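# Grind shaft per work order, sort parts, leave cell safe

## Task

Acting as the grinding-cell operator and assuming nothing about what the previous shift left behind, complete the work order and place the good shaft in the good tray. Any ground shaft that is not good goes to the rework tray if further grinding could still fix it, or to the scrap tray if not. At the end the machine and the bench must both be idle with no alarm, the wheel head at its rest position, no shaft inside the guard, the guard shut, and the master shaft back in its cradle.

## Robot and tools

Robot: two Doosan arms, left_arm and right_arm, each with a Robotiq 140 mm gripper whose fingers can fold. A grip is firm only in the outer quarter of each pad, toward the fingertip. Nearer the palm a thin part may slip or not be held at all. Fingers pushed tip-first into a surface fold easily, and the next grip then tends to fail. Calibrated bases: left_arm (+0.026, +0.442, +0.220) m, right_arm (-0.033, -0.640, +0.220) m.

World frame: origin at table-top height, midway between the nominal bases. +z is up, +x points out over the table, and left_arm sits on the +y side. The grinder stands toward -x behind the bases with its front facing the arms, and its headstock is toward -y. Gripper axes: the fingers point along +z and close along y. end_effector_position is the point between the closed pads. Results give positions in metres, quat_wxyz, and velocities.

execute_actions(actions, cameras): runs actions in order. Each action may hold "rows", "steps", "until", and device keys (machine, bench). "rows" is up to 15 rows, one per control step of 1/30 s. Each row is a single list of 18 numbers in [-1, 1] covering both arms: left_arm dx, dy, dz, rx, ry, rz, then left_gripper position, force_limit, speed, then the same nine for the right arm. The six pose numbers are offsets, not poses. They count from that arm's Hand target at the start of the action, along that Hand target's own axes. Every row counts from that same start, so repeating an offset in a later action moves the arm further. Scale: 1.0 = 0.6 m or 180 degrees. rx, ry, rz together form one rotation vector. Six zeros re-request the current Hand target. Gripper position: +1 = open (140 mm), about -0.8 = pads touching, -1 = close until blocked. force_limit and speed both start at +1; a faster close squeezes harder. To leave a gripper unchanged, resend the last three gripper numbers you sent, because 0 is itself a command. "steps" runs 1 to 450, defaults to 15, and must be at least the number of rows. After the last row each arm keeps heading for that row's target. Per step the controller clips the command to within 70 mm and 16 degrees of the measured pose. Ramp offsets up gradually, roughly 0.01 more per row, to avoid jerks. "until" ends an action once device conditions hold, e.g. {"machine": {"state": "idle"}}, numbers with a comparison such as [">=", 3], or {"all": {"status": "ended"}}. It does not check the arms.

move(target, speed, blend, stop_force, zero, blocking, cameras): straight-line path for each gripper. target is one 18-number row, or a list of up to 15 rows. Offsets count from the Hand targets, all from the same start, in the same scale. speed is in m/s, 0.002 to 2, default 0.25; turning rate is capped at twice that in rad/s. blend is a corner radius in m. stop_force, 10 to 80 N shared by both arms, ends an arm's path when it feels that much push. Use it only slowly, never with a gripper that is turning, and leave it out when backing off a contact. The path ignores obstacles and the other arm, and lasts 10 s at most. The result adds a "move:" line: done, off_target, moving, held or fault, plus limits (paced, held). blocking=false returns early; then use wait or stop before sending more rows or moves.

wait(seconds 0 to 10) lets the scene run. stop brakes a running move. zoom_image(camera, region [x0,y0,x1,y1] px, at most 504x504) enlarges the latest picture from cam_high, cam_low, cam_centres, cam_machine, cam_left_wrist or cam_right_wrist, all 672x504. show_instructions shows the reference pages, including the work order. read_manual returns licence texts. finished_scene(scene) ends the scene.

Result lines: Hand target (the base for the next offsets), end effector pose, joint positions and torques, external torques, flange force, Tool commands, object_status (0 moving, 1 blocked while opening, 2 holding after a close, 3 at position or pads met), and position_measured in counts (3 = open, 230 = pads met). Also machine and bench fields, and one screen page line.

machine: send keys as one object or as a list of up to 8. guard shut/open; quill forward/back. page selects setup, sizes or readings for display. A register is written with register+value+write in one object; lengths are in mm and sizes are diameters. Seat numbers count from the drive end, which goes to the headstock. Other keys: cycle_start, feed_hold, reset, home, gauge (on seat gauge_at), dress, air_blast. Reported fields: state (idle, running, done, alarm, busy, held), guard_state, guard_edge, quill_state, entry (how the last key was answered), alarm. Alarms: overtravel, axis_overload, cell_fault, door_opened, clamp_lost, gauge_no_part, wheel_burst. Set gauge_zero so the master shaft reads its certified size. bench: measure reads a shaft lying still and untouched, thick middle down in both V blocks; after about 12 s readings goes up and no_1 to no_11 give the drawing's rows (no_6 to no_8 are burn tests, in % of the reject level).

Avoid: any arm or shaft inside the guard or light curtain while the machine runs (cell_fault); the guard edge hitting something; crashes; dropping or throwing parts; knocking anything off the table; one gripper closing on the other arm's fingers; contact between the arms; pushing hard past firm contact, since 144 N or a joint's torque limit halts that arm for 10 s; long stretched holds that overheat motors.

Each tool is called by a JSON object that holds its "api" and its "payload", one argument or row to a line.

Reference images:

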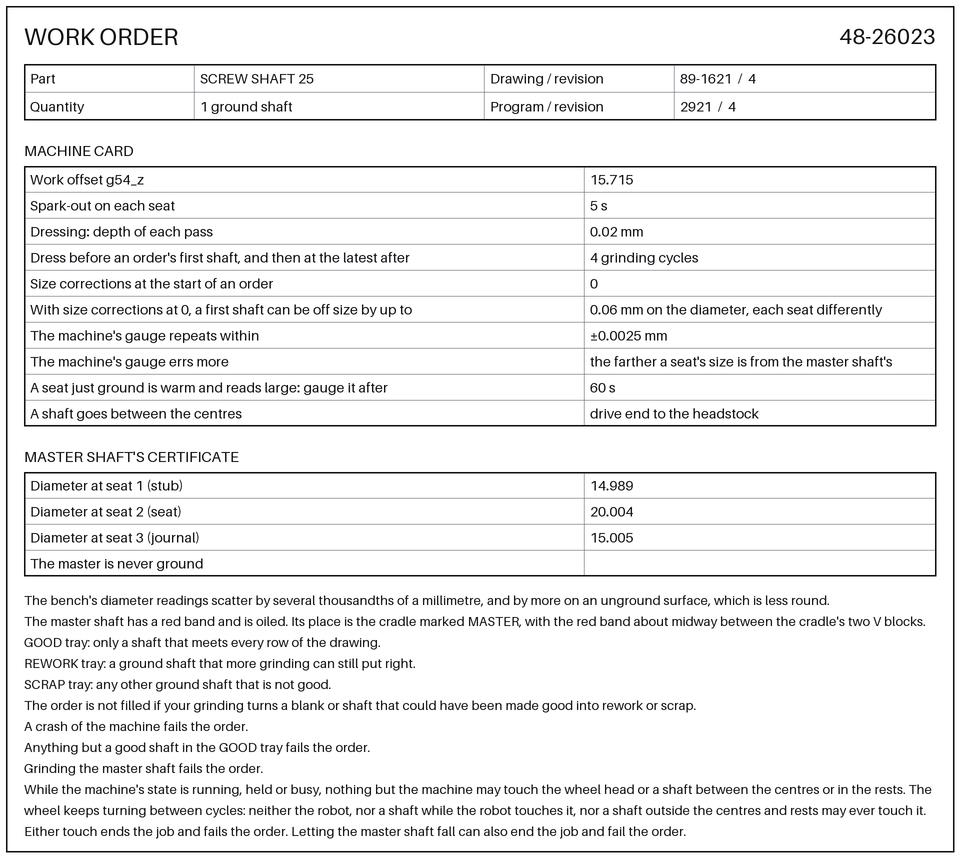

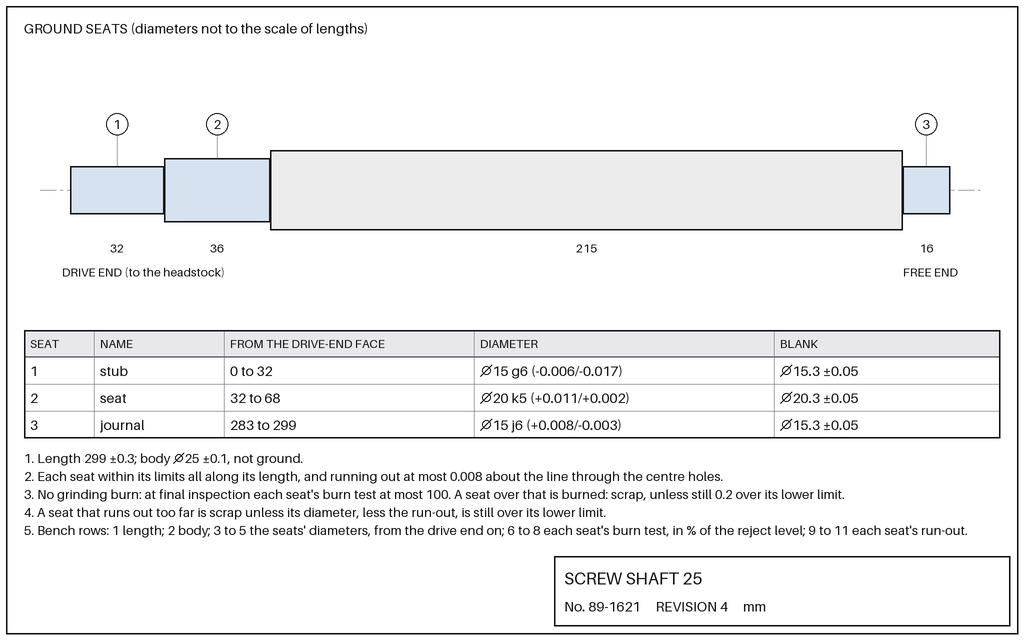

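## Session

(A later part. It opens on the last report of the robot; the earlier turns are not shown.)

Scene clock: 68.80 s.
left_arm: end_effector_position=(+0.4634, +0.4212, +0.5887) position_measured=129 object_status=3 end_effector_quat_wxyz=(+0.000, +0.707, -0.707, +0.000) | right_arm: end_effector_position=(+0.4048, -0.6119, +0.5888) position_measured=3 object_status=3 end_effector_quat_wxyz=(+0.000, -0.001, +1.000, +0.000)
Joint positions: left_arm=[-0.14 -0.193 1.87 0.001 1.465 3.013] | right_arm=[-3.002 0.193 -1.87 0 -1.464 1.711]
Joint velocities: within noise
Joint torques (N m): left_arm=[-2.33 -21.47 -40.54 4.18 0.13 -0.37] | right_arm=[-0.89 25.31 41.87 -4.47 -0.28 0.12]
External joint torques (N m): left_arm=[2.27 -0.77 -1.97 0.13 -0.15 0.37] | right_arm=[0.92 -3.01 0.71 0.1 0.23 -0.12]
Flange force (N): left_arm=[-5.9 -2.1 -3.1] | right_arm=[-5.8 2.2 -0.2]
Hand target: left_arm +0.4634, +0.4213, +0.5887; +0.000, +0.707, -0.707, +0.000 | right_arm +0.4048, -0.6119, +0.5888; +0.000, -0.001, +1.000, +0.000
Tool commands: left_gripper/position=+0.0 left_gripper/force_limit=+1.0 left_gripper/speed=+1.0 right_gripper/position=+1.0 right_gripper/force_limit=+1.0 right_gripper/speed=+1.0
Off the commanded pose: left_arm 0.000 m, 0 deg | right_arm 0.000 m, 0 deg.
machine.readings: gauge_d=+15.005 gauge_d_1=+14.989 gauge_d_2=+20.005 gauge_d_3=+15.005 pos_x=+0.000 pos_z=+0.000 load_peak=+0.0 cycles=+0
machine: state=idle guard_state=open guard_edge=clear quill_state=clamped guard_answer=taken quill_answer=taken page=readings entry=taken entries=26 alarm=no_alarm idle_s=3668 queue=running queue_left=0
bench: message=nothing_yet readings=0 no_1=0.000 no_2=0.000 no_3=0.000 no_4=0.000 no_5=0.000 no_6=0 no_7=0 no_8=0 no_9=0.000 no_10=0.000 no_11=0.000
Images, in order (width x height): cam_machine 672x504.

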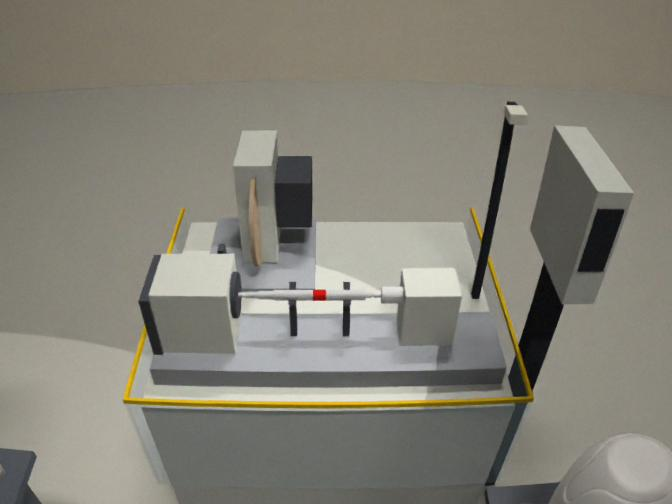

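{"api": "move", "payload": {
  "target": [
    [0.70,0.272,-0.0,0,0,0,0,1,1,0,0,0,0,0,0,1,1,1],
    [0.87,0.728,0,0,0,0,0,1,1,0,0,0,0,0,0,1,1,1]
  ],
  "speed": 0.35,
  "blend": 0.06,
  "cameras": ["cam_machine","cam_left_wrist"]
}}

{"api": "move", "payload": {
  "target": [
    [0,0.46,0.05,0,0,0,0,1,1,0,0,0,0,0,0,1,1,1],
    [-0.18,0.88,0.15,0,0,0,0,1,1,0,0,0,0,0,0,1,1,1],
    [-0.18,0.999,0.15,0,0,0,0,1,1,0,0,0,0,0,0,1,1,1]
  ],
  "speed": 0.35,
  "blend": 0.06
}}

Scene clock: 72.20 s.
left_arm: end_effector_position=(+0.0268, -0.1008, +0.5883) position_measured=129 object_status=3 end_effector_quat_wxyz=(+0.000, +0.707, -0.707, +0.000) | right_arm: end_effector_position=(+0.4048, -0.6119, +0.5888) position_measured=3 object_status=3 end_effector_quat_wxyz=(+0.000, -0.001, +1.000, +0.000)
Joint positions: left_arm=[-1.645 -0.019 1.718 0 1.444 1.509] | right_arm=[-3.002 0.193 -1.87 0 -1.464 1.711]
Joint velocities: within noise
Joint torques (N m): left_arm=[-2.34 -39.69 -40.45 4.18 0.08 -0.37] | right_arm=[-1.02 25.28 41.81 -4.49 -0.27 0.12]
External joint torques (N m): left_arm=[2.29 -0.48 -1.92 0.16 -0.14 0.37] | right_arm=[0.97 -3.14 0.44 0.15 0.21 -0.12]
Flange force (N): left_arm=[2.6 -4.9 -2.9] | right_arm=[-5.7 2.3 0.2]
Hand target: left_arm +0.0268, -0.1009, +0.5883; +0.000, +0.707, -0.707, +0.000 | right_arm +0.4048, -0.6119, +0.5888; +0.000, -0.001, +1.000, +0.000
Off the commanded pose: left_arm 0.000 m, 0 deg | right_arm 0.000 m, 0 deg.
machine.readings: gauge_d=+15.005 gauge_d_1=+14.989 gauge_d_2=+20.005 gauge_d_3=+15.005 pos_x=+0.000 pos_z=+0.000 load_peak=+0.0 cycles=+0
machine: state=idle guard_state=open guard_edge=clear quill_state=clamped guard_answer=taken quill_answer=taken page=readings entry=taken entries=26 alarm=no_alarm idle_s=3671 queue=done queue_left=0
bench: message=nothing_yet readings=0 no_1=0.000 no_2=0.000 no_3=0.000 no_4=0.000 no_5=0.000 no_6=0 no_7=0 no_8=0 no_9=0.000 no_10=0.000 no_11=0.000
move: done
camera_calibration:
cam_left_wrist: T_world_to_cam=[[-0.999961, 0.00659747, -0.00590199, 0.0412767], [0.00396538, 0.929943, 0.367681, -0.121596], [0.00791428, 0.367643, -0.929933, 0.724281], [0, 0, 0, 1]] pos_world=[0.0360251, -0.153472, 0.718485]
Images, in order (width x height): cam_machine 672x504, cam_left_wrist 672x504.

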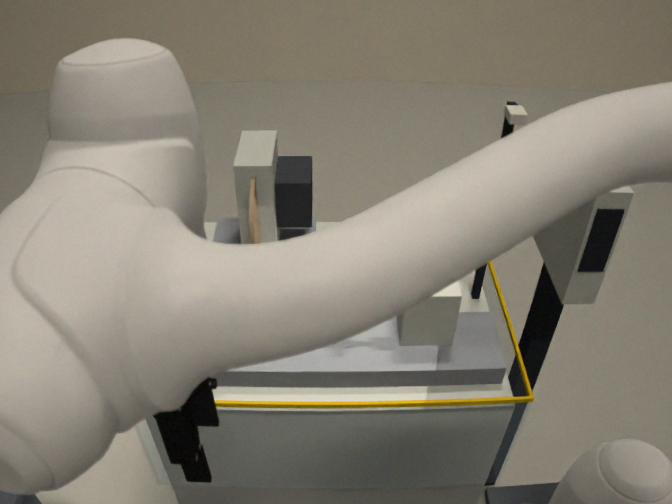

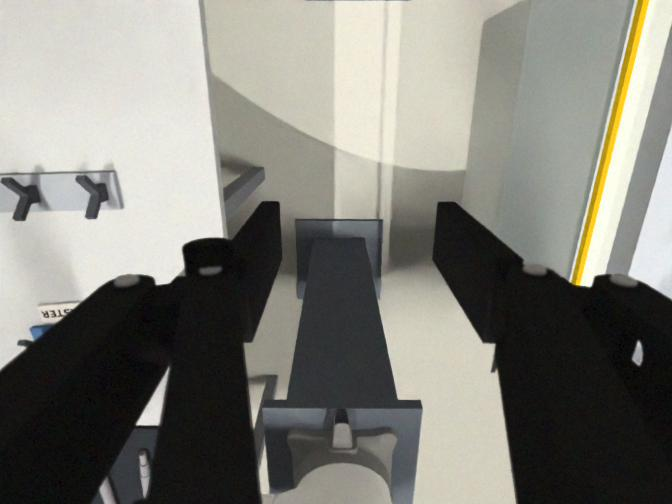

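Scene clock: 74.50 s.
left_arm: end_effector_position=(-0.5726, +0.0071, +0.4987) position_measured=129 object_status=3 end_effector_quat_wxyz=(+0.000, +0.707, -0.707, +0.000) | right_arm: end_effector_position=(+0.4048, -0.6119, +0.5888) position_measured=3 object_status=3 end_effector_quat_wxyz=(+0.000, -0.001, +1.000, +0.000)
Joint positions: left_arm=[-2.571 0.321 1.484 -0.001 1.337 0.583] | right_arm=[-3.002 0.193 -1.87 0 -1.464 1.711]
Joint velocities: within noise
Joint torques (N m): left_arm=[-2.45 -73.8 -39.57 4.23 0.06 -0.37] | right_arm=[-1.09 25.22 41.84 -4.53 -0.33 0.07]
External joint torques (N m): left_arm=[2.58 -0.89 -1.93 0.06 -0.09 0.37] | right_arm=[0.98 -3.01 0.48 0.17 0.27 -0.07]
Flange force (N): left_arm=[4.9 0.0 -2.8] | right_arm=[-5.5 2.4 0.2]
Hand target: left_arm -0.5727, +0.0071, +0.4986; +0.000, +0.707, -0.707, +0.000 | right_arm +0.4048, -0.6119, +0.5888; +0.000, -0.001, +1.000, +0.000
Off the commanded pose: left_arm 0.000 m, 0 deg | right_arm 0.000 m, 0 deg.
machine.readings: gauge_d=+15.005 gauge_d_1=+14.989 gauge_d_2=+20.005 gauge_d_3=+15.005 pos_x=+0.000 pos_z=+0.000 load_peak=+0.0 cycles=+0
machine: state=idle guard_state=open guard_edge=clear quill_state=clamped guard_answer=taken quill_answer=taken page=readings entry=taken entries=26 alarm=no_alarm idle_s=3674 queue=done queue_left=0
bench: message=nothing_yet readings=0 no_1=0.000 no_2=0.000 no_3=0.000 no_4=0.000 no_5=0.000 no_6=0 no_7=0 no_8=0 no_9=0.000 no_10=0.000 no_11=0.000
move: done; blend cut to 0.0357 m at target 2
camera_calibration:
cam_left_wrist: T_world_to_cam=[[-0.999961, 0.00659747, -0.00590199, -0.559341], [0.00396538, 0.929943, 0.367681, -0.186616], [0.00791428, 0.367643, -0.929933, 0.606034], [0, 0, 0, 1]] pos_world=[-0.563375, -0.045572, 0.628885]

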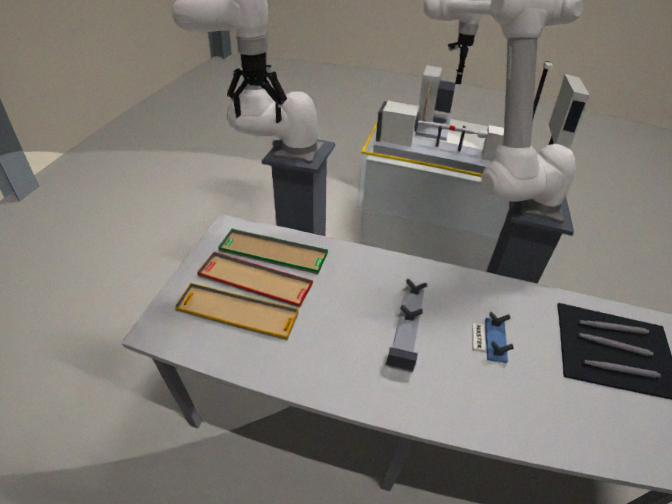

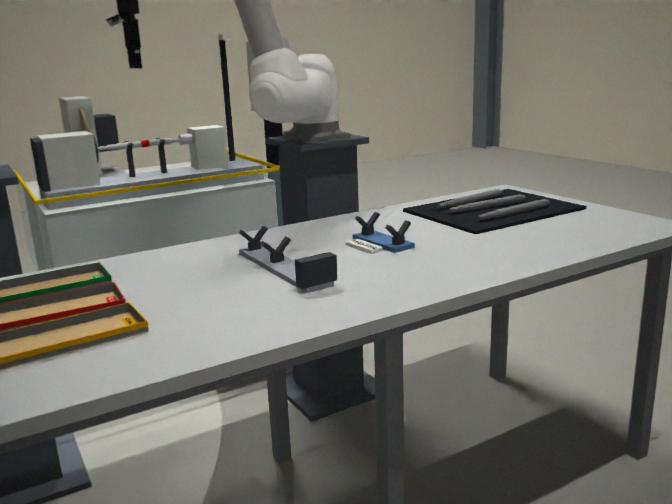

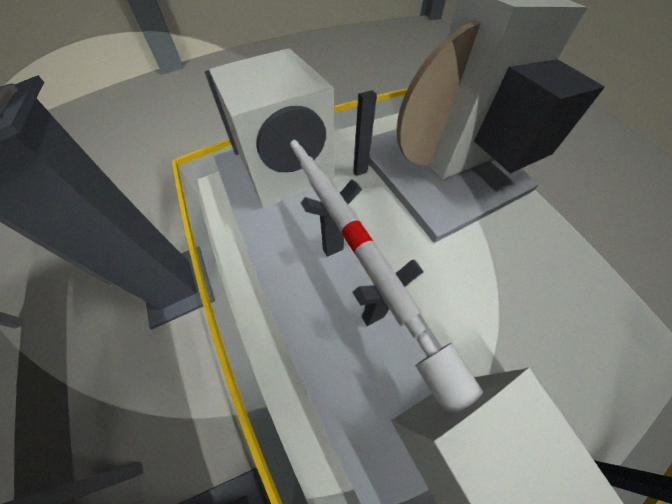

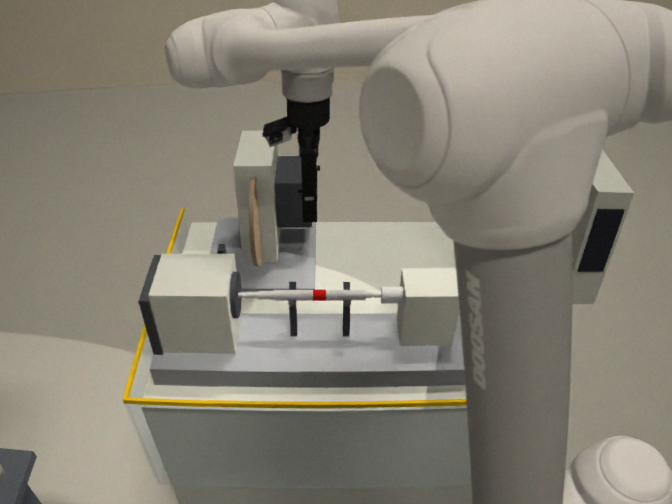

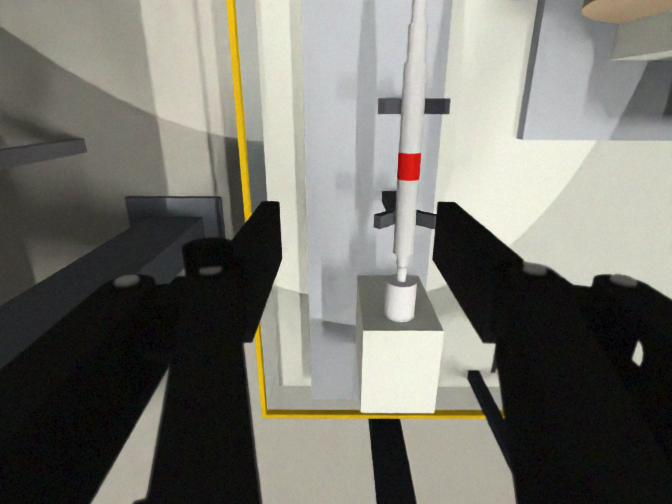

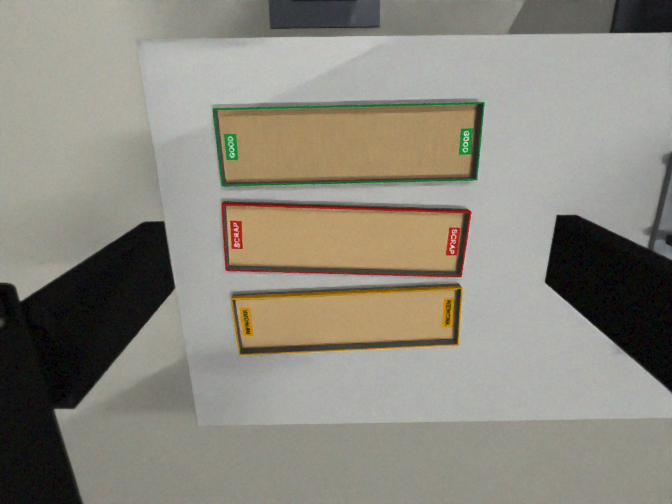

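{"api": "move", "payload": {
  "target": [0.0,0.1305,0.2,0,0,0,0,1,1,0,0,0,0,0,0,1,1,1],
  "speed": 0.2,
  "cameras": ["cam_left_wrist","cam_machine","cam_centres"]
}}

{"api": "zoom_image", "payload": {
  "camera": "cam_left_wrist",
  "region": [230, 0, 450, 300]
}}

Scene clock: 76.30 s.
left_arm: end_effector_position=(-0.6510, +0.0072, +0.3787) position_measured=129 object_status=3 end_effector_quat_wxyz=(+0.000, +0.707, -0.707, +0.000) | right_arm: end_effector_position=(+0.4048, -0.6119, +0.5888) position_measured=3 object_status=3 end_effector_quat_wxyz=(+0.000, -0.001, +1.000, +0.000)
Joint positions: left_arm=[-2.625 0.48 1.478 -0.001 1.184 0.529] | right_arm=[-3.002 0.193 -1.87 0 -1.464 1.711]
Joint velocities: within noise
Joint torques (N m): left_arm=[-2.04 -87.17 -37.56 3.93 0.04 -0.32] | right_arm=[-1.05 25.48 41.93 -4.51 -0.3 0.09]
External joint torques (N m): left_arm=[2.21 -0.99 -2.03 0.17 -0.08 0.32] | right_arm=[1.01 -3.21 0.57 0.14 0.25 -0.09]
Flange force (N): left_arm=[4.4 1.1 -2.5] | right_arm=[-5.9 2.5 0.1]
Hand target: left_arm -0.6510, +0.0072, +0.3786; +0.000, +0.707, -0.707, +0.000 | right_arm +0.4048, -0.6119, +0.5888; +0.000, -0.001, +1.000, +0.000
Off the commanded pose: left_arm 0.000 m, 0 deg | right_arm 0.000 m, 0 deg.
machine.readings: gauge_d=+15.005 gauge_d_1=+14.989 gauge_d_2=+20.005 gauge_d_3=+15.005 pos_x=+0.000 pos_z=+0.000 load_peak=+0.0 cycles=+0
machine: state=idle guard_state=open guard_edge=clear quill_state=clamped guard_answer=taken quill_answer=taken page=readings entry=taken entries=26 alarm=no_alarm idle_s=3676 queue=done queue_left=0
bench: message=nothing_yet readings=0 no_1=0.000 no_2=0.000 no_3=0.000 no_4=0.000 no_5=0.000 no_6=0 no_7=0 no_8=0 no_9=0.000 no_10=0.000 no_11=0.000
move: done
camera_calibration:
cam_left_wrist: T_world_to_cam=[[-0.999962, 0.00656205, -0.00580868, -0.638496], [0.00396647, 0.929931, 0.367714, -0.142293], [0.00781463, 0.367677, -0.929921, 0.494957], [0, 0, 0, 1]] pos_world=[-0.641775, -0.0454719, 0.508885]
Images, in order (width x height): cam_centres 672x504, cam_machine 672x504, cam_left_wrist 672x504.

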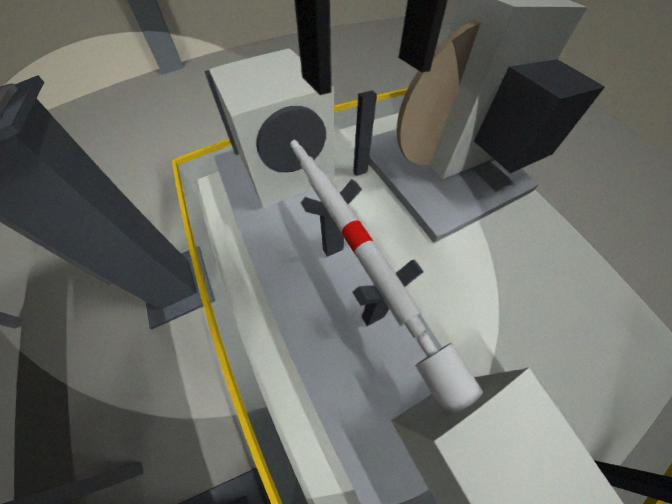

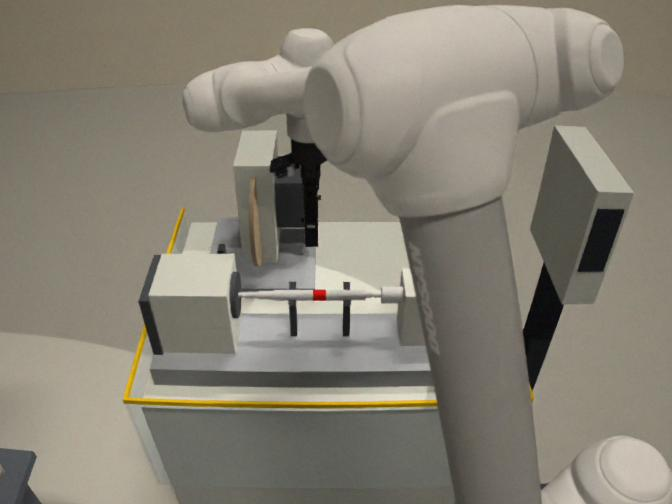

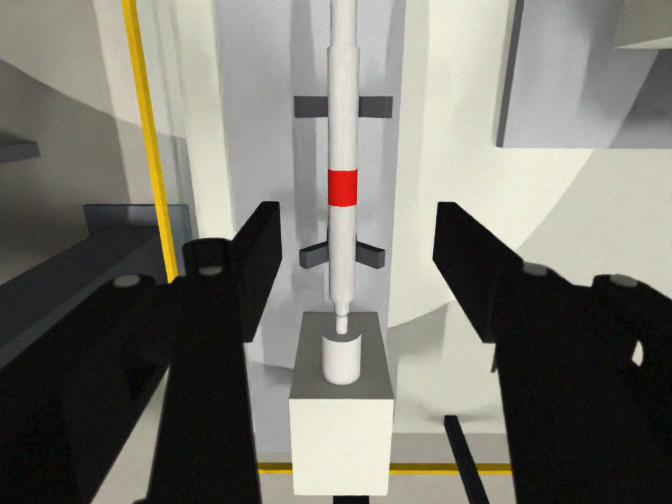

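Scaled by 1.680 from the camera's 672x504 image, which has a finer 960x720 frame.

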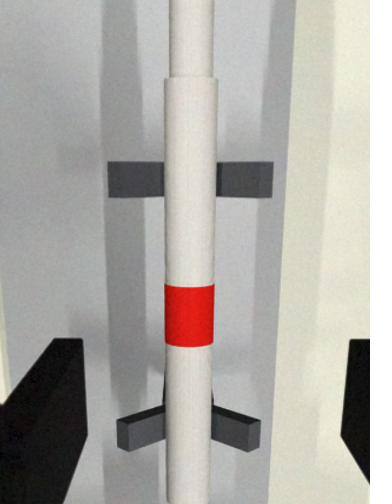

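{"api": "move", "payload": {
  "target": [-0.005,-0.006,0.226,0,0,0,0,1,1,0,0,0,0,0,0,1,1,1],
  "speed": 0.15,
  "cameras": ["cam_left_wrist","cam_machine","cam_centres"]
}}

{"api": "zoom_image", "payload": {
  "camera": "cam_centres",
  "region": [260, 150, 480, 350]
}}

{"api": "zoom_image", "payload": {
  "camera": "cam_machine",
  "region": [230, 200, 430, 350]
}}

Scene clock: 79.07 s.
left_arm: end_effector_position=(-0.6475, +0.0103, +0.2431) position_measured=129 object_status=3 end_effector_quat_wxyz=(+0.000, +0.707, -0.707, +0.000) | right_arm: end_effector_position=(+0.4048, -0.6119, +0.5888) position_measured=3 object_status=3 end_effector_quat_wxyz=(+0.000, -0.001, +1.000, +0.000)
Joint positions: left_arm=[-2.626 0.577 1.595 -0.001 0.97 0.528] | right_arm=[-3.002 0.193 -1.87 0 -1.464 1.711]
Joint velocities: within noise
Joint torques (N m): left_arm=[-2.89 -92.25 -33.3 3.52 0.08 -0.35] | right_arm=[-0.95 25.3 41.86 -4.52 -0.34 0.05]
External joint torques (N m): left_arm=[3.01 -0.55 -2.09 0.14 -0.12 0.35] | right_arm=[0.96 -2.84 0.98 0.13 0.29 -0.05]
Flange force (N): left_arm=[5.8 1.2 -1.6] | right_arm=[-5.9 2.4 -0.6]
Hand target: left_arm -0.6475, +0.0103, +0.2430; +0.000, +0.707, -0.707, +0.000 | right_arm +0.4048, -0.6119, +0.5888; +0.000, -0.001, +1.000, +0.000
Off the commanded pose: left_arm 0.000 m, 0 deg | right_arm 0.000 m, 0 deg.
machine.readings: gauge_d=+15.005 gauge_d_1=+14.989 gauge_d_2=+20.005 gauge_d_3=+15.005 pos_x=+0.000 pos_z=+0.000 load_peak=+0.0 cycles=+0
machine: state=idle guard_state=open guard_edge=clear quill_state=clamped guard_answer=taken quill_answer=taken page=readings entry=taken entries=26 alarm=no_alarm idle_s=3678 queue=done queue_left=0
bench: message=nothing_yet readings=0 no_1=0.000 no_2=0.000 no_3=0.000 no_4=0.000 no_5=0.000 no_6=0 no_7=0 no_8=0 no_9=0.000 no_10=0.000 no_11=0.000
move: done
camera_calibration:
cam_left_wrist: T_world_to_cam=[[-0.99996, 0.00669111, -0.00586649, -0.635777], [0.00406523, 0.92993, 0.367714, -0.0953577], [0.00791584, 0.367676, -0.92992, 0.36772], [0, 0, 0, 1]] pos_world=[-0.638275, -0.042272, 0.373285]
Images, in order (width x height): cam_centres 672x504, cam_machine 672x504, cam_left_wrist 672x504.

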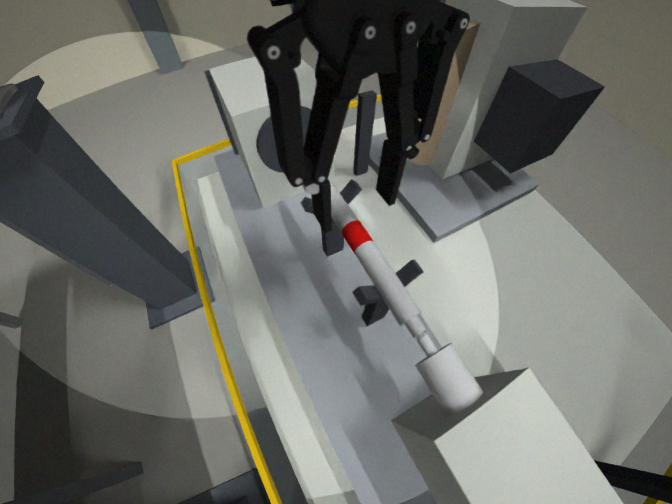

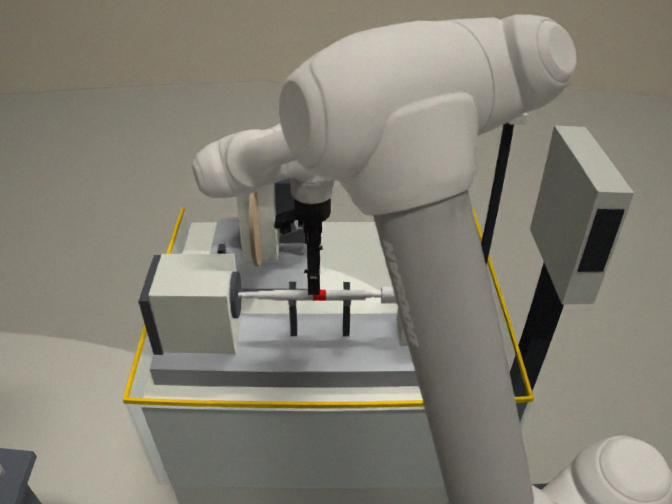

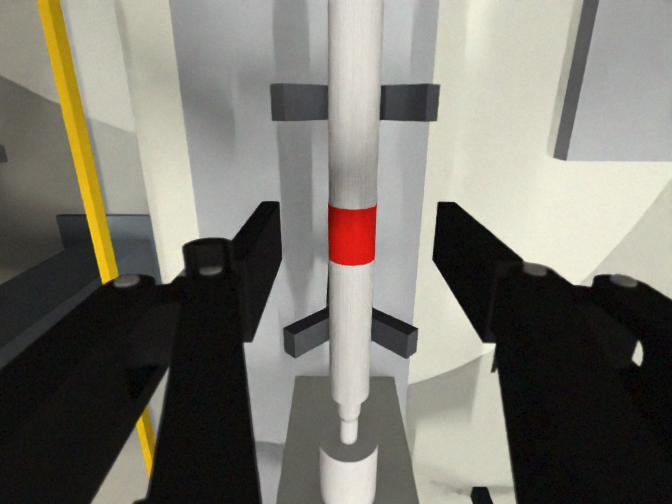

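Scaled by 2.291 from the camera's 672x504 image, which has a finer 960x720 frame.

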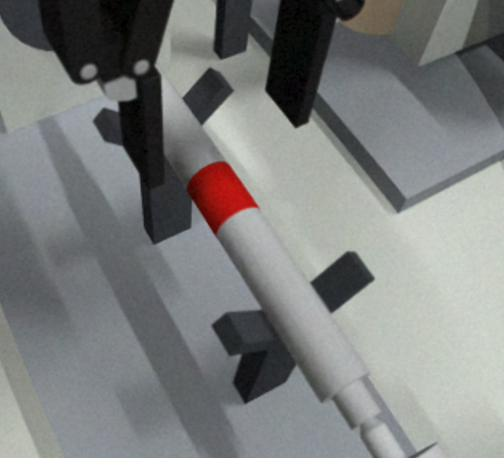

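Scaled by 2.520 from the camera's 672x504 image, which has a finer 960x720 frame.

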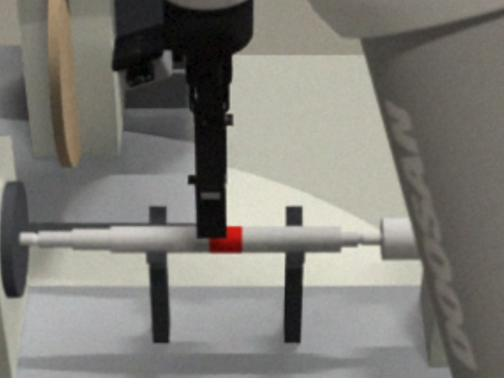

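{"api": "execute_actions", "payload": {
  "actions": [
    {"machine":{"quill":"back"},"steps":200,"until":{"machine":{"quill_state":"back"}}}
  ],
  "cameras": ["cam_left_wrist","cam_machine","cam_centres"]
}}

{"api": "zoom_image", "payload": {
  "camera": "cam_machine",
  "region": [230, 200, 430, 350]
}}

Scene clock: 83.13 s.
left_arm: end_effector_position=(-0.6475, +0.0103, +0.2430) position_measured=129 object_status=3 end_effector_quat_wxyz=(+0.000, +0.707, -0.707, +0.000) | right_arm: end_effector_position=(+0.4048, -0.6119, +0.5888) position_measured=3 object_status=3 end_effector_quat_wxyz=(+0.000, -0.001, +1.000, +0.000)
Joint positions: left_arm=[-2.626 0.577 1.595 -0.001 0.97 0.528] | right_arm=[-3.002 0.193 -1.87 0 -1.464 1.711]
Joint velocities: within noise
Joint torques (N m): left_arm=[-2.36 -92.55 -33.41 3.59 0.14 -0.36] | right_arm=[-0.92 25.41 41.97 -4.53 -0.34 0.11]
External joint torques (N m): left_arm=[2.5 -0.04 -1.76 0.06 -0.18 0.36] | right_arm=[0.83 -3.08 0.55 0.16 0.29 -0.11]
Flange force (N): left_arm=[5.2 1.4 -0.8] | right_arm=[-5.8 2.0 0.2]
Hand target: left_arm -0.6475, +0.0103, +0.2430; +0.000, +0.707, -0.707, +0.000 | right_arm +0.4048, -0.6119, +0.5888; +0.000, -0.001, +1.000, +0.000
Tool commands: left_gripper/position=+0.0 left_gripper/force_limit=+1.0 left_gripper/speed=+1.0 right_gripper/position=+1.0 right_gripper/force_limit=+1.0 right_gripper/speed=+1.0
Off the commanded pose: left_arm 0.000 m, 0 deg | right_arm 0.000 m, 0 deg.
machine.readings: gauge_d=+15.005 gauge_d_1=+0.000 gauge_d_2=+0.000 gauge_d_3=+0.000 pos_x=+0.000 pos_z=+0.000 load_peak=+0.0 cycles=+0
machine: state=idle guard_state=open guard_edge=clear quill_state=back guard_answer=taken quill_answer=taken page=readings entry=taken entries=26 alarm=no_alarm idle_s=3682 queue=running queue_left=0
bench: message=nothing_yet readings=0 no_1=0.000 no_2=0.000 no_3=0.000 no_4=0.000 no_5=0.000 no_6=0 no_7=0 no_8=0 no_9=0.000 no_10=0.000 no_11=0.000
camera_calibration:
cam_left_wrist: T_world_to_cam=[[-0.99996, 0.00663331, -0.00599556, -0.635631], [0.00396402, 0.92993, 0.367715, -0.0953861], [0.00801462, 0.367676, -0.929919, 0.367689], [0, 0, 0, 1]] pos_world=[-0.638175, -0.0422719, 0.373185]
Images, in order (width x height): cam_centres 672x504, cam_machine 672x504, cam_left_wrist 672x504.

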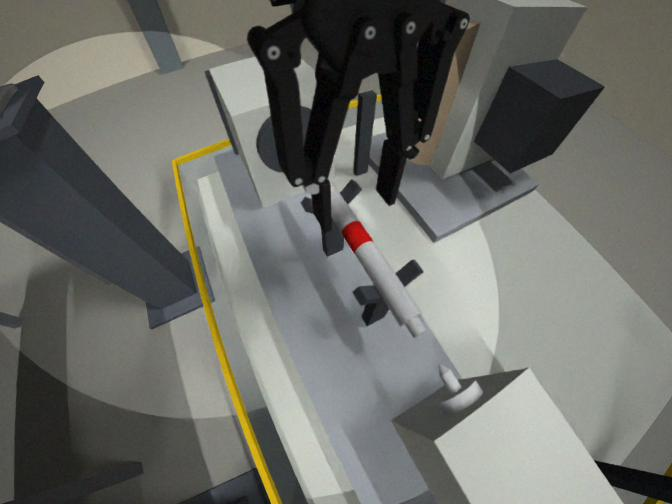

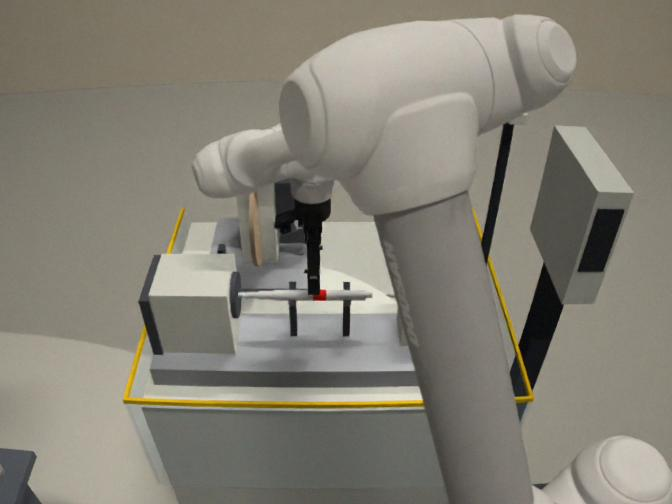

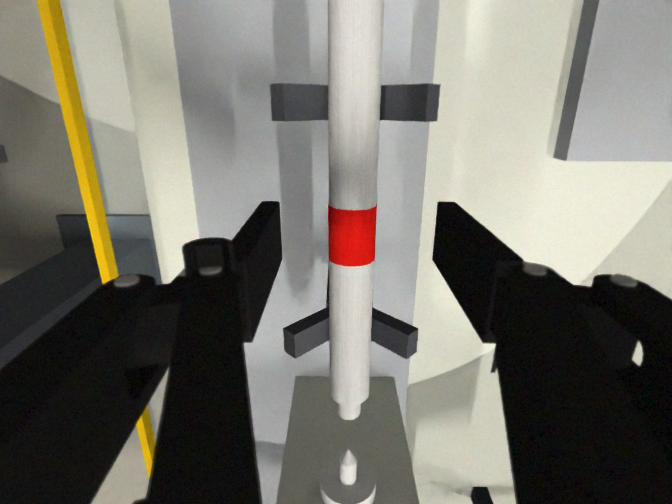

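Scaled by 2.520 from the camera's 672x504 image, which has a finer 960x720 frame.

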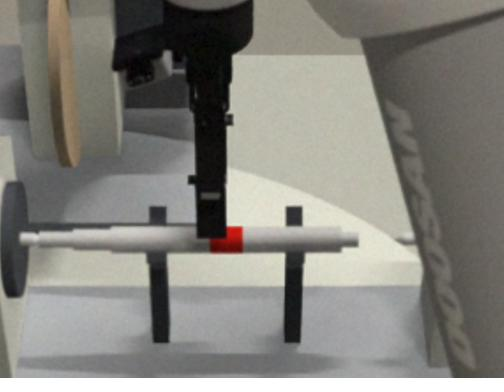

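{"api": "move", "payload": {
  "target": [0,-0.0017,0.068,0,0,0,0,1,1,0,0,0,0,0,0,1,1,1],
  "speed": 0.08,
  "cameras": ["cam_left_wrist","cam_machine","cam_centres"]
}}

{"api": "zoom_image", "payload": {
  "camera": "cam_machine",
  "region": [230, 200, 430, 350]
}}

{"api": "zoom_image", "payload": {
  "camera": "cam_centres",
  "region": [260, 150, 480, 350]
}}

Scene clock: 84.43 s.
left_arm: end_effector_position=(-0.6465, +0.0103, +0.2023) position_measured=129 object_status=3 end_effector_quat_wxyz=(+0.000, +0.707, -0.707, +0.000) | right_arm: end_effector_position=(+0.4048, -0.6119, +0.5888) position_measured=3 object_status=3 end_effector_quat_wxyz=(+0.000, -0.001, +1.000, +0.000)
Joint positions: left_arm=[-2.626 0.615 1.618 -0.001 0.909 0.529] | right_arm=[-3.002 0.193 -1.87 0 -1.464 1.711]
Joint velocities: within noise
Joint torques (N m): left_arm=[-2.74 -94.33 -32.11 3.32 -0.1 -0.47] | right_arm=[-0.73 25.25 41.92 -4.51 -0.33 0.08]
External joint torques (N m): left_arm=[2.85 -0.04 -1.6 0.17 0.06 0.47] | right_arm=[0.68 -2.94 0.64 0.14 0.28 -0.08]
Flange force (N): left_arm=[5.6 1.0 -0.9] | right_arm=[-5.7 1.7 0.0]
Hand target: left_arm -0.6465, +0.0103, +0.2022; +0.000, +0.707, -0.707, +0.000 | right_arm +0.4048, -0.6119, +0.5888; +0.000, -0.001, +1.000, +0.000
Off the commanded pose: left_arm 0.000 m, 0 deg | right_arm 0.000 m, 0 deg.
machine.readings: gauge_d=+15.005 gauge_d_1=+0.000 gauge_d_2=+0.000 gauge_d_3=+0.000 pos_x=+0.000 pos_z=+0.000 load_peak=+0.0 cycles=+0
machine: state=idle guard_state=open guard_edge=clear quill_state=back guard_answer=taken quill_answer=taken page=readings entry=taken entries=26 alarm=no_alarm idle_s=3684 queue=done queue_left=0
bench: message=nothing_yet readings=0 no_1=0.000 no_2=0.000 no_3=0.000 no_4=0.000 no_5=0.000 no_6=0 no_7=0 no_8=0 no_9=0.000 no_10=0.000 no_11=0.000
move: done
camera_calibration:
cam_left_wrist: T_world_to_cam=[[-0.99996, 0.00672653, -0.00595979, -0.634883], [0.00406415, 0.929943, 0.367682, -0.0803486], [0.00801548, 0.367643, -0.929933, 0.329837], [0, 0, 0, 1]] pos_world=[-0.637175, -0.0422721, 0.332485]
Images, in order (width x height): cam_centres 672x504, cam_machine 672x504, cam_left_wrist 672x504.

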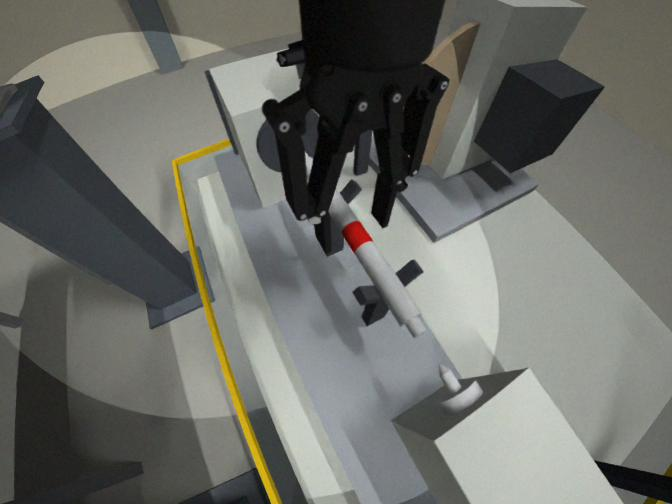

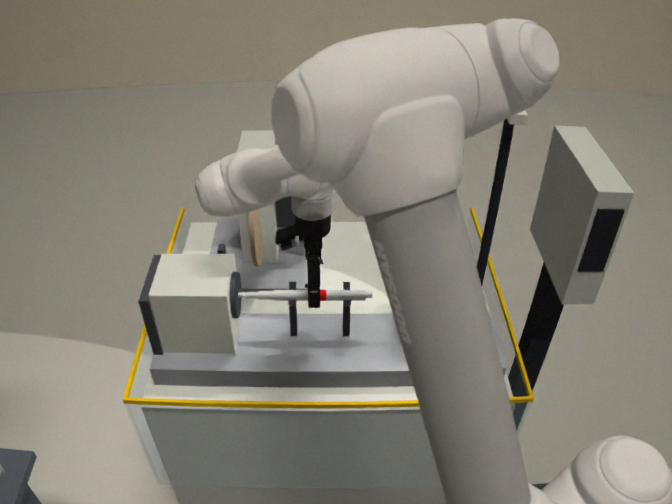

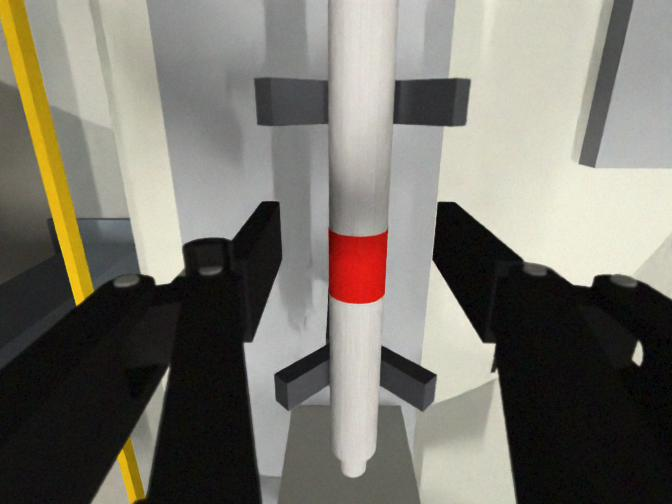

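Scaled by 2.520 from the camera's 672x504 image, which has a finer 960x720 frame.

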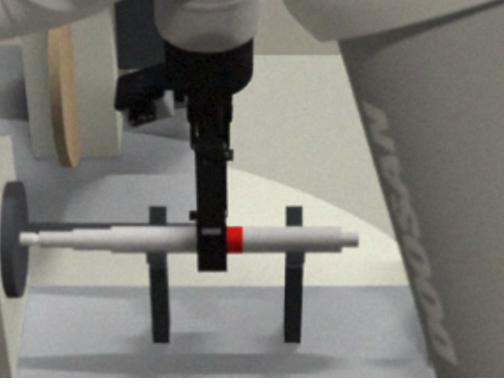

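Scaled by 2.291 from the camera's 672x504 image, which has a finer 960x720 frame.

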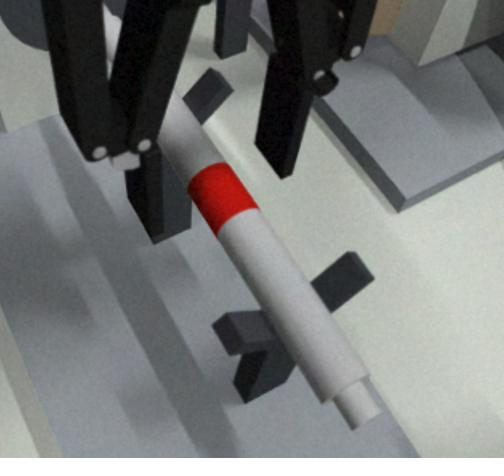

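{"api": "execute_actions", "payload": {
  "actions": [
    {"rows":[[0,0,0,0,0,0,-1,1,-1,0,0,0,0,0,0,1,1,1]],"steps":100}
  ],
  "cameras": ["cam_left_wrist","cam_centres"]
}}

{"api": "zoom_image", "payload": {
  "camera": "cam_centres",
  "region": [260, 150, 480, 350]
}}

Scene clock: 88.40 s.
left_arm: end_effector_position=(-0.6464, +0.0103, +0.2022) position_measured=197 object_status=2 end_effector_quat_wxyz=(+0.000, +0.707, -0.707, +0.000) | right_arm: end_effector_position=(+0.4048, -0.6119, +0.5888) position_measured=3 object_status=3 end_effector_quat_wxyz=(+0.000, -0.001, +1.000, +0.000)
Joint positions: left_arm=[-2.626 0.615 1.619 -0.001 0.908 0.529] | right_arm=[-3.002 0.193 -1.87 0 -1.464 1.711]
Joint velocities: within noise
Joint torques (N m): left_arm=[-2.29 -84.44 -28.98 3.35 -1.24 -0.39] | right_arm=[-1.02 25.38 41.89 -4.49 -0.33 0.08]
External joint torques (N m): left_arm=[2.42 -9.78 -4.61 0.13 1.21 0.39] | right_arm=[1 -3.08 0.66 0.11 0.27 -0.08]
Flange force (N): left_arm=[2.7 -2.2 -13.7] | right_arm=[-5.9 2.5 0.0]
Hand target: left_arm -0.6465, +0.0103, +0.2022; +0.000, +0.707, -0.707, +0.000 | right_arm +0.4048, -0.6119, +0.5888; +0.000, -0.001, +1.000, +0.000
Off the commanded pose: left_arm 0.000 m, 0 deg | right_arm 0.000 m, 0 deg.
machine.readings: gauge_d=+15.005 gauge_d_1=+0.000 gauge_d_2=+0.000 gauge_d_3=+0.000 pos_x=+0.000 pos_z=+0.000 load_peak=+0.0 cycles=+0
machine: state=idle guard_state=open guard_edge=clear quill_state=back guard_answer=taken quill_answer=taken page=readings entry=taken entries=26 alarm=no_alarm idle_s=3688 queue=done queue_left=0
bench: message=nothing_yet readings=0 no_1=0.000 no_2=0.000 no_3=0.000 no_4=0.000 no_5=0.000 no_6=0 no_7=0 no_8=0 no_9=0.000 no_10=0.000 no_11=0.000
camera_calibration:
cam_left_wrist: T_world_to_cam=[[-0.99996, 0.00663349, -0.00599494, -0.634876], [0.00396367, 0.929896, 0.367802, -0.080418], [0.00801448, 0.367763, -0.929885, 0.329733], [0, 0, 0, 1]] pos_world=[-0.637175, -0.0422717, 0.332385]
Images, in order (width x height): cam_centres 672x504, cam_left_wrist 672x504.

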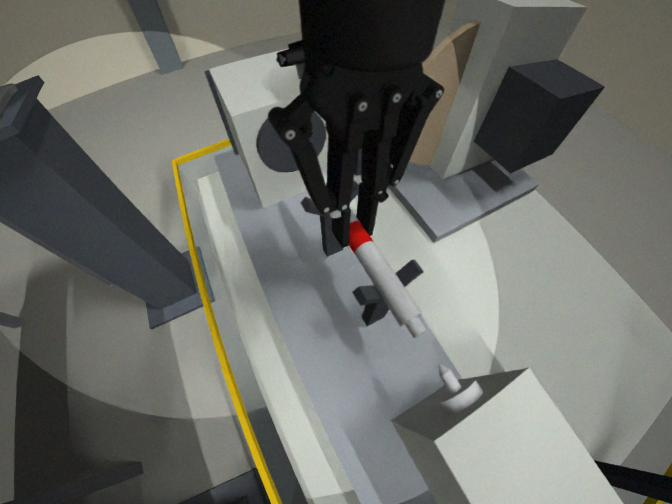

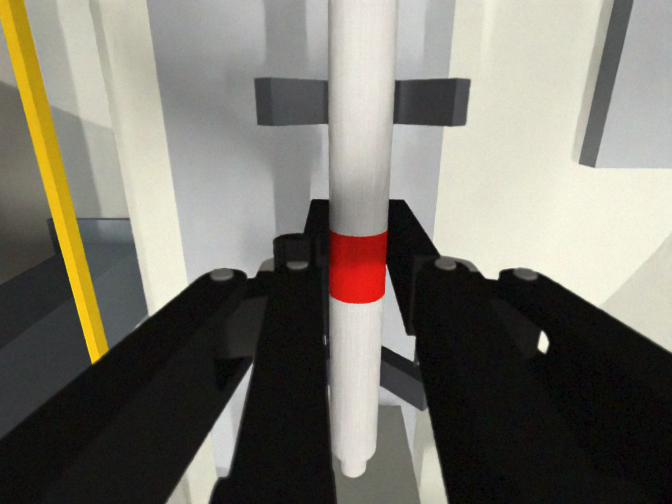

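Scaled by 2.291 from the camera's 672x504 image, which has a finer 960x720 frame.

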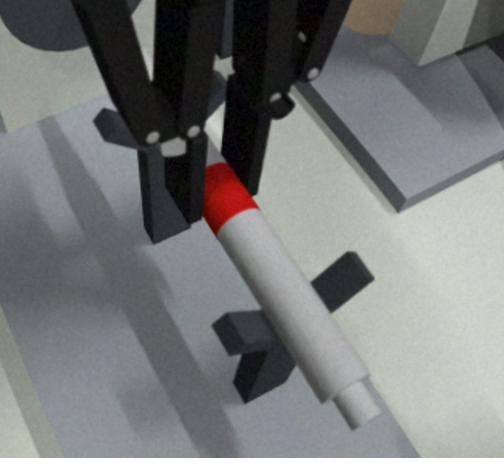

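{"api": "move", "payload": {
  "target": [
    [-0.0167,0,0,0,0,0,-1,1,-1,0,0,0,0,0,0,1,1,1],
    [-0.0167,0,-0.06,0,0,0,-1,1,-1,0,0,0,0,0,0,1,1,1]
  ],
  "speed": 0.04,
  "cameras": ["cam_left_wrist","cam_centres"]
}}

Scene clock: 93.73 s.
left_arm: end_effector_position=(-0.6465, +0.0204, +0.2382) position_measured=197 object_status=2 end_effector_quat_wxyz=(+0.000, +0.707, -0.707, +0.000) | right_arm: end_effector_position=(+0.4048, -0.6119, +0.5888) position_measured=3 object_status=3 end_effector_quat_wxyz=(+0.000, -0.001, +1.000, +0.000)
Joint positions: left_arm=[-2.637 0.573 1.612 -0.001 0.957 0.518] | right_arm=[-3.002 0.193 -1.87 0 -1.464 1.711]
Joint velocities: within noise
Joint torques (N m): left_arm=[-1.74 -99.09 -37.38 3.51 0.04 -0.37] | right_arm=[-1.05 25.54 41.89 -4.49 -0.35 0.1]
External joint torques (N m): left_arm=[1.85 7.02 2.33 0.12 -0.08 0.37] | right_arm=[0.98 -3.27 0.58 0.12 0.29 -0.1]
Flange force (N): left_arm=[4.5 1.9 8.0] | right_arm=[-6.1 2.4 0.2]
Hand target: left_arm -0.6464, +0.0203, +0.2382; +0.000, +0.707, -0.707, +0.000 | right_arm +0.4048, -0.6119, +0.5888; +0.000, -0.001, +1.000, +0.000
Off the commanded pose: left_arm 0.000 m, 0 deg | right_arm 0.000 m, 0 deg.
machine.readings: gauge_d=+15.005 gauge_d_1=+0.000 gauge_d_2=+0.000 gauge_d_3=+0.000 pos_x=+0.000 pos_z=+0.000 load_peak=+0.0 cycles=+0
machine: state=idle guard_state=open guard_edge=clear quill_state=back guard_answer=taken quill_answer=taken page=readings entry=taken entries=26 alarm=no_alarm idle_s=3693 queue=done queue_left=0
bench: message=nothing_yet readings=0 no_1=0.000 no_2=0.000 no_3=0.000 no_4=0.000 no_5=0.000 no_6=0 no_7=0 no_8=0 no_9=0.000 no_10=0.000 no_11=0.000
move: done
camera_calibration:
cam_left_wrist: T_world_to_cam=[[-0.99996, 0.0066338, -0.00599482, -0.634727], [0.003964, 0.929896, 0.367802, -0.102958], [0.00801448, 0.367763, -0.929885, 0.359531], [0, 0, 0, 1]] pos_world=[-0.637175, -0.0322717, 0.368385]
Images, in order (width x height): cam_centres 672x504, cam_left_wrist 672x504.

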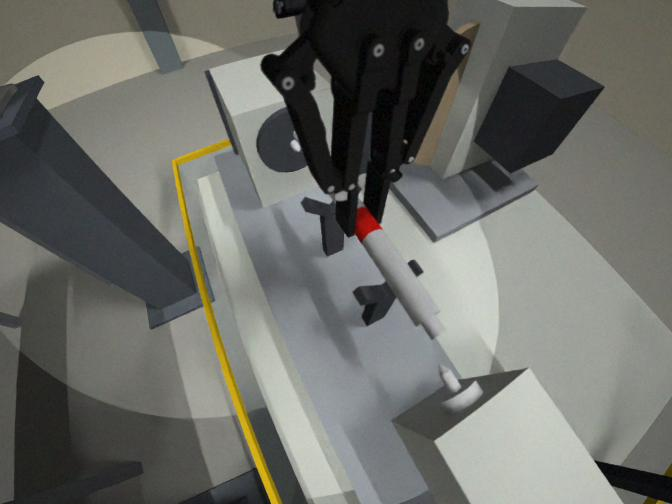

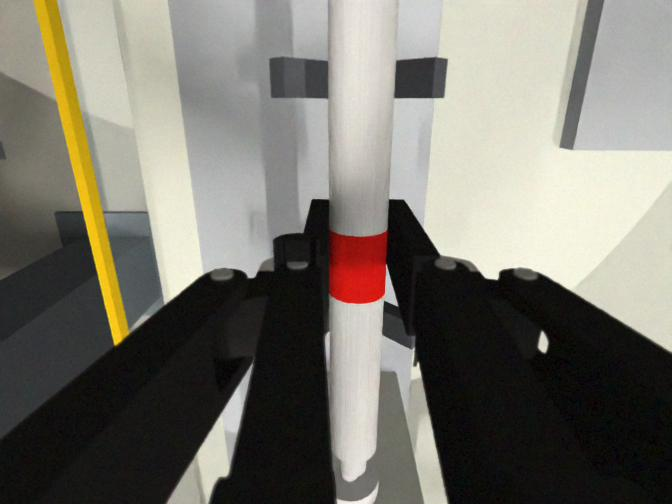

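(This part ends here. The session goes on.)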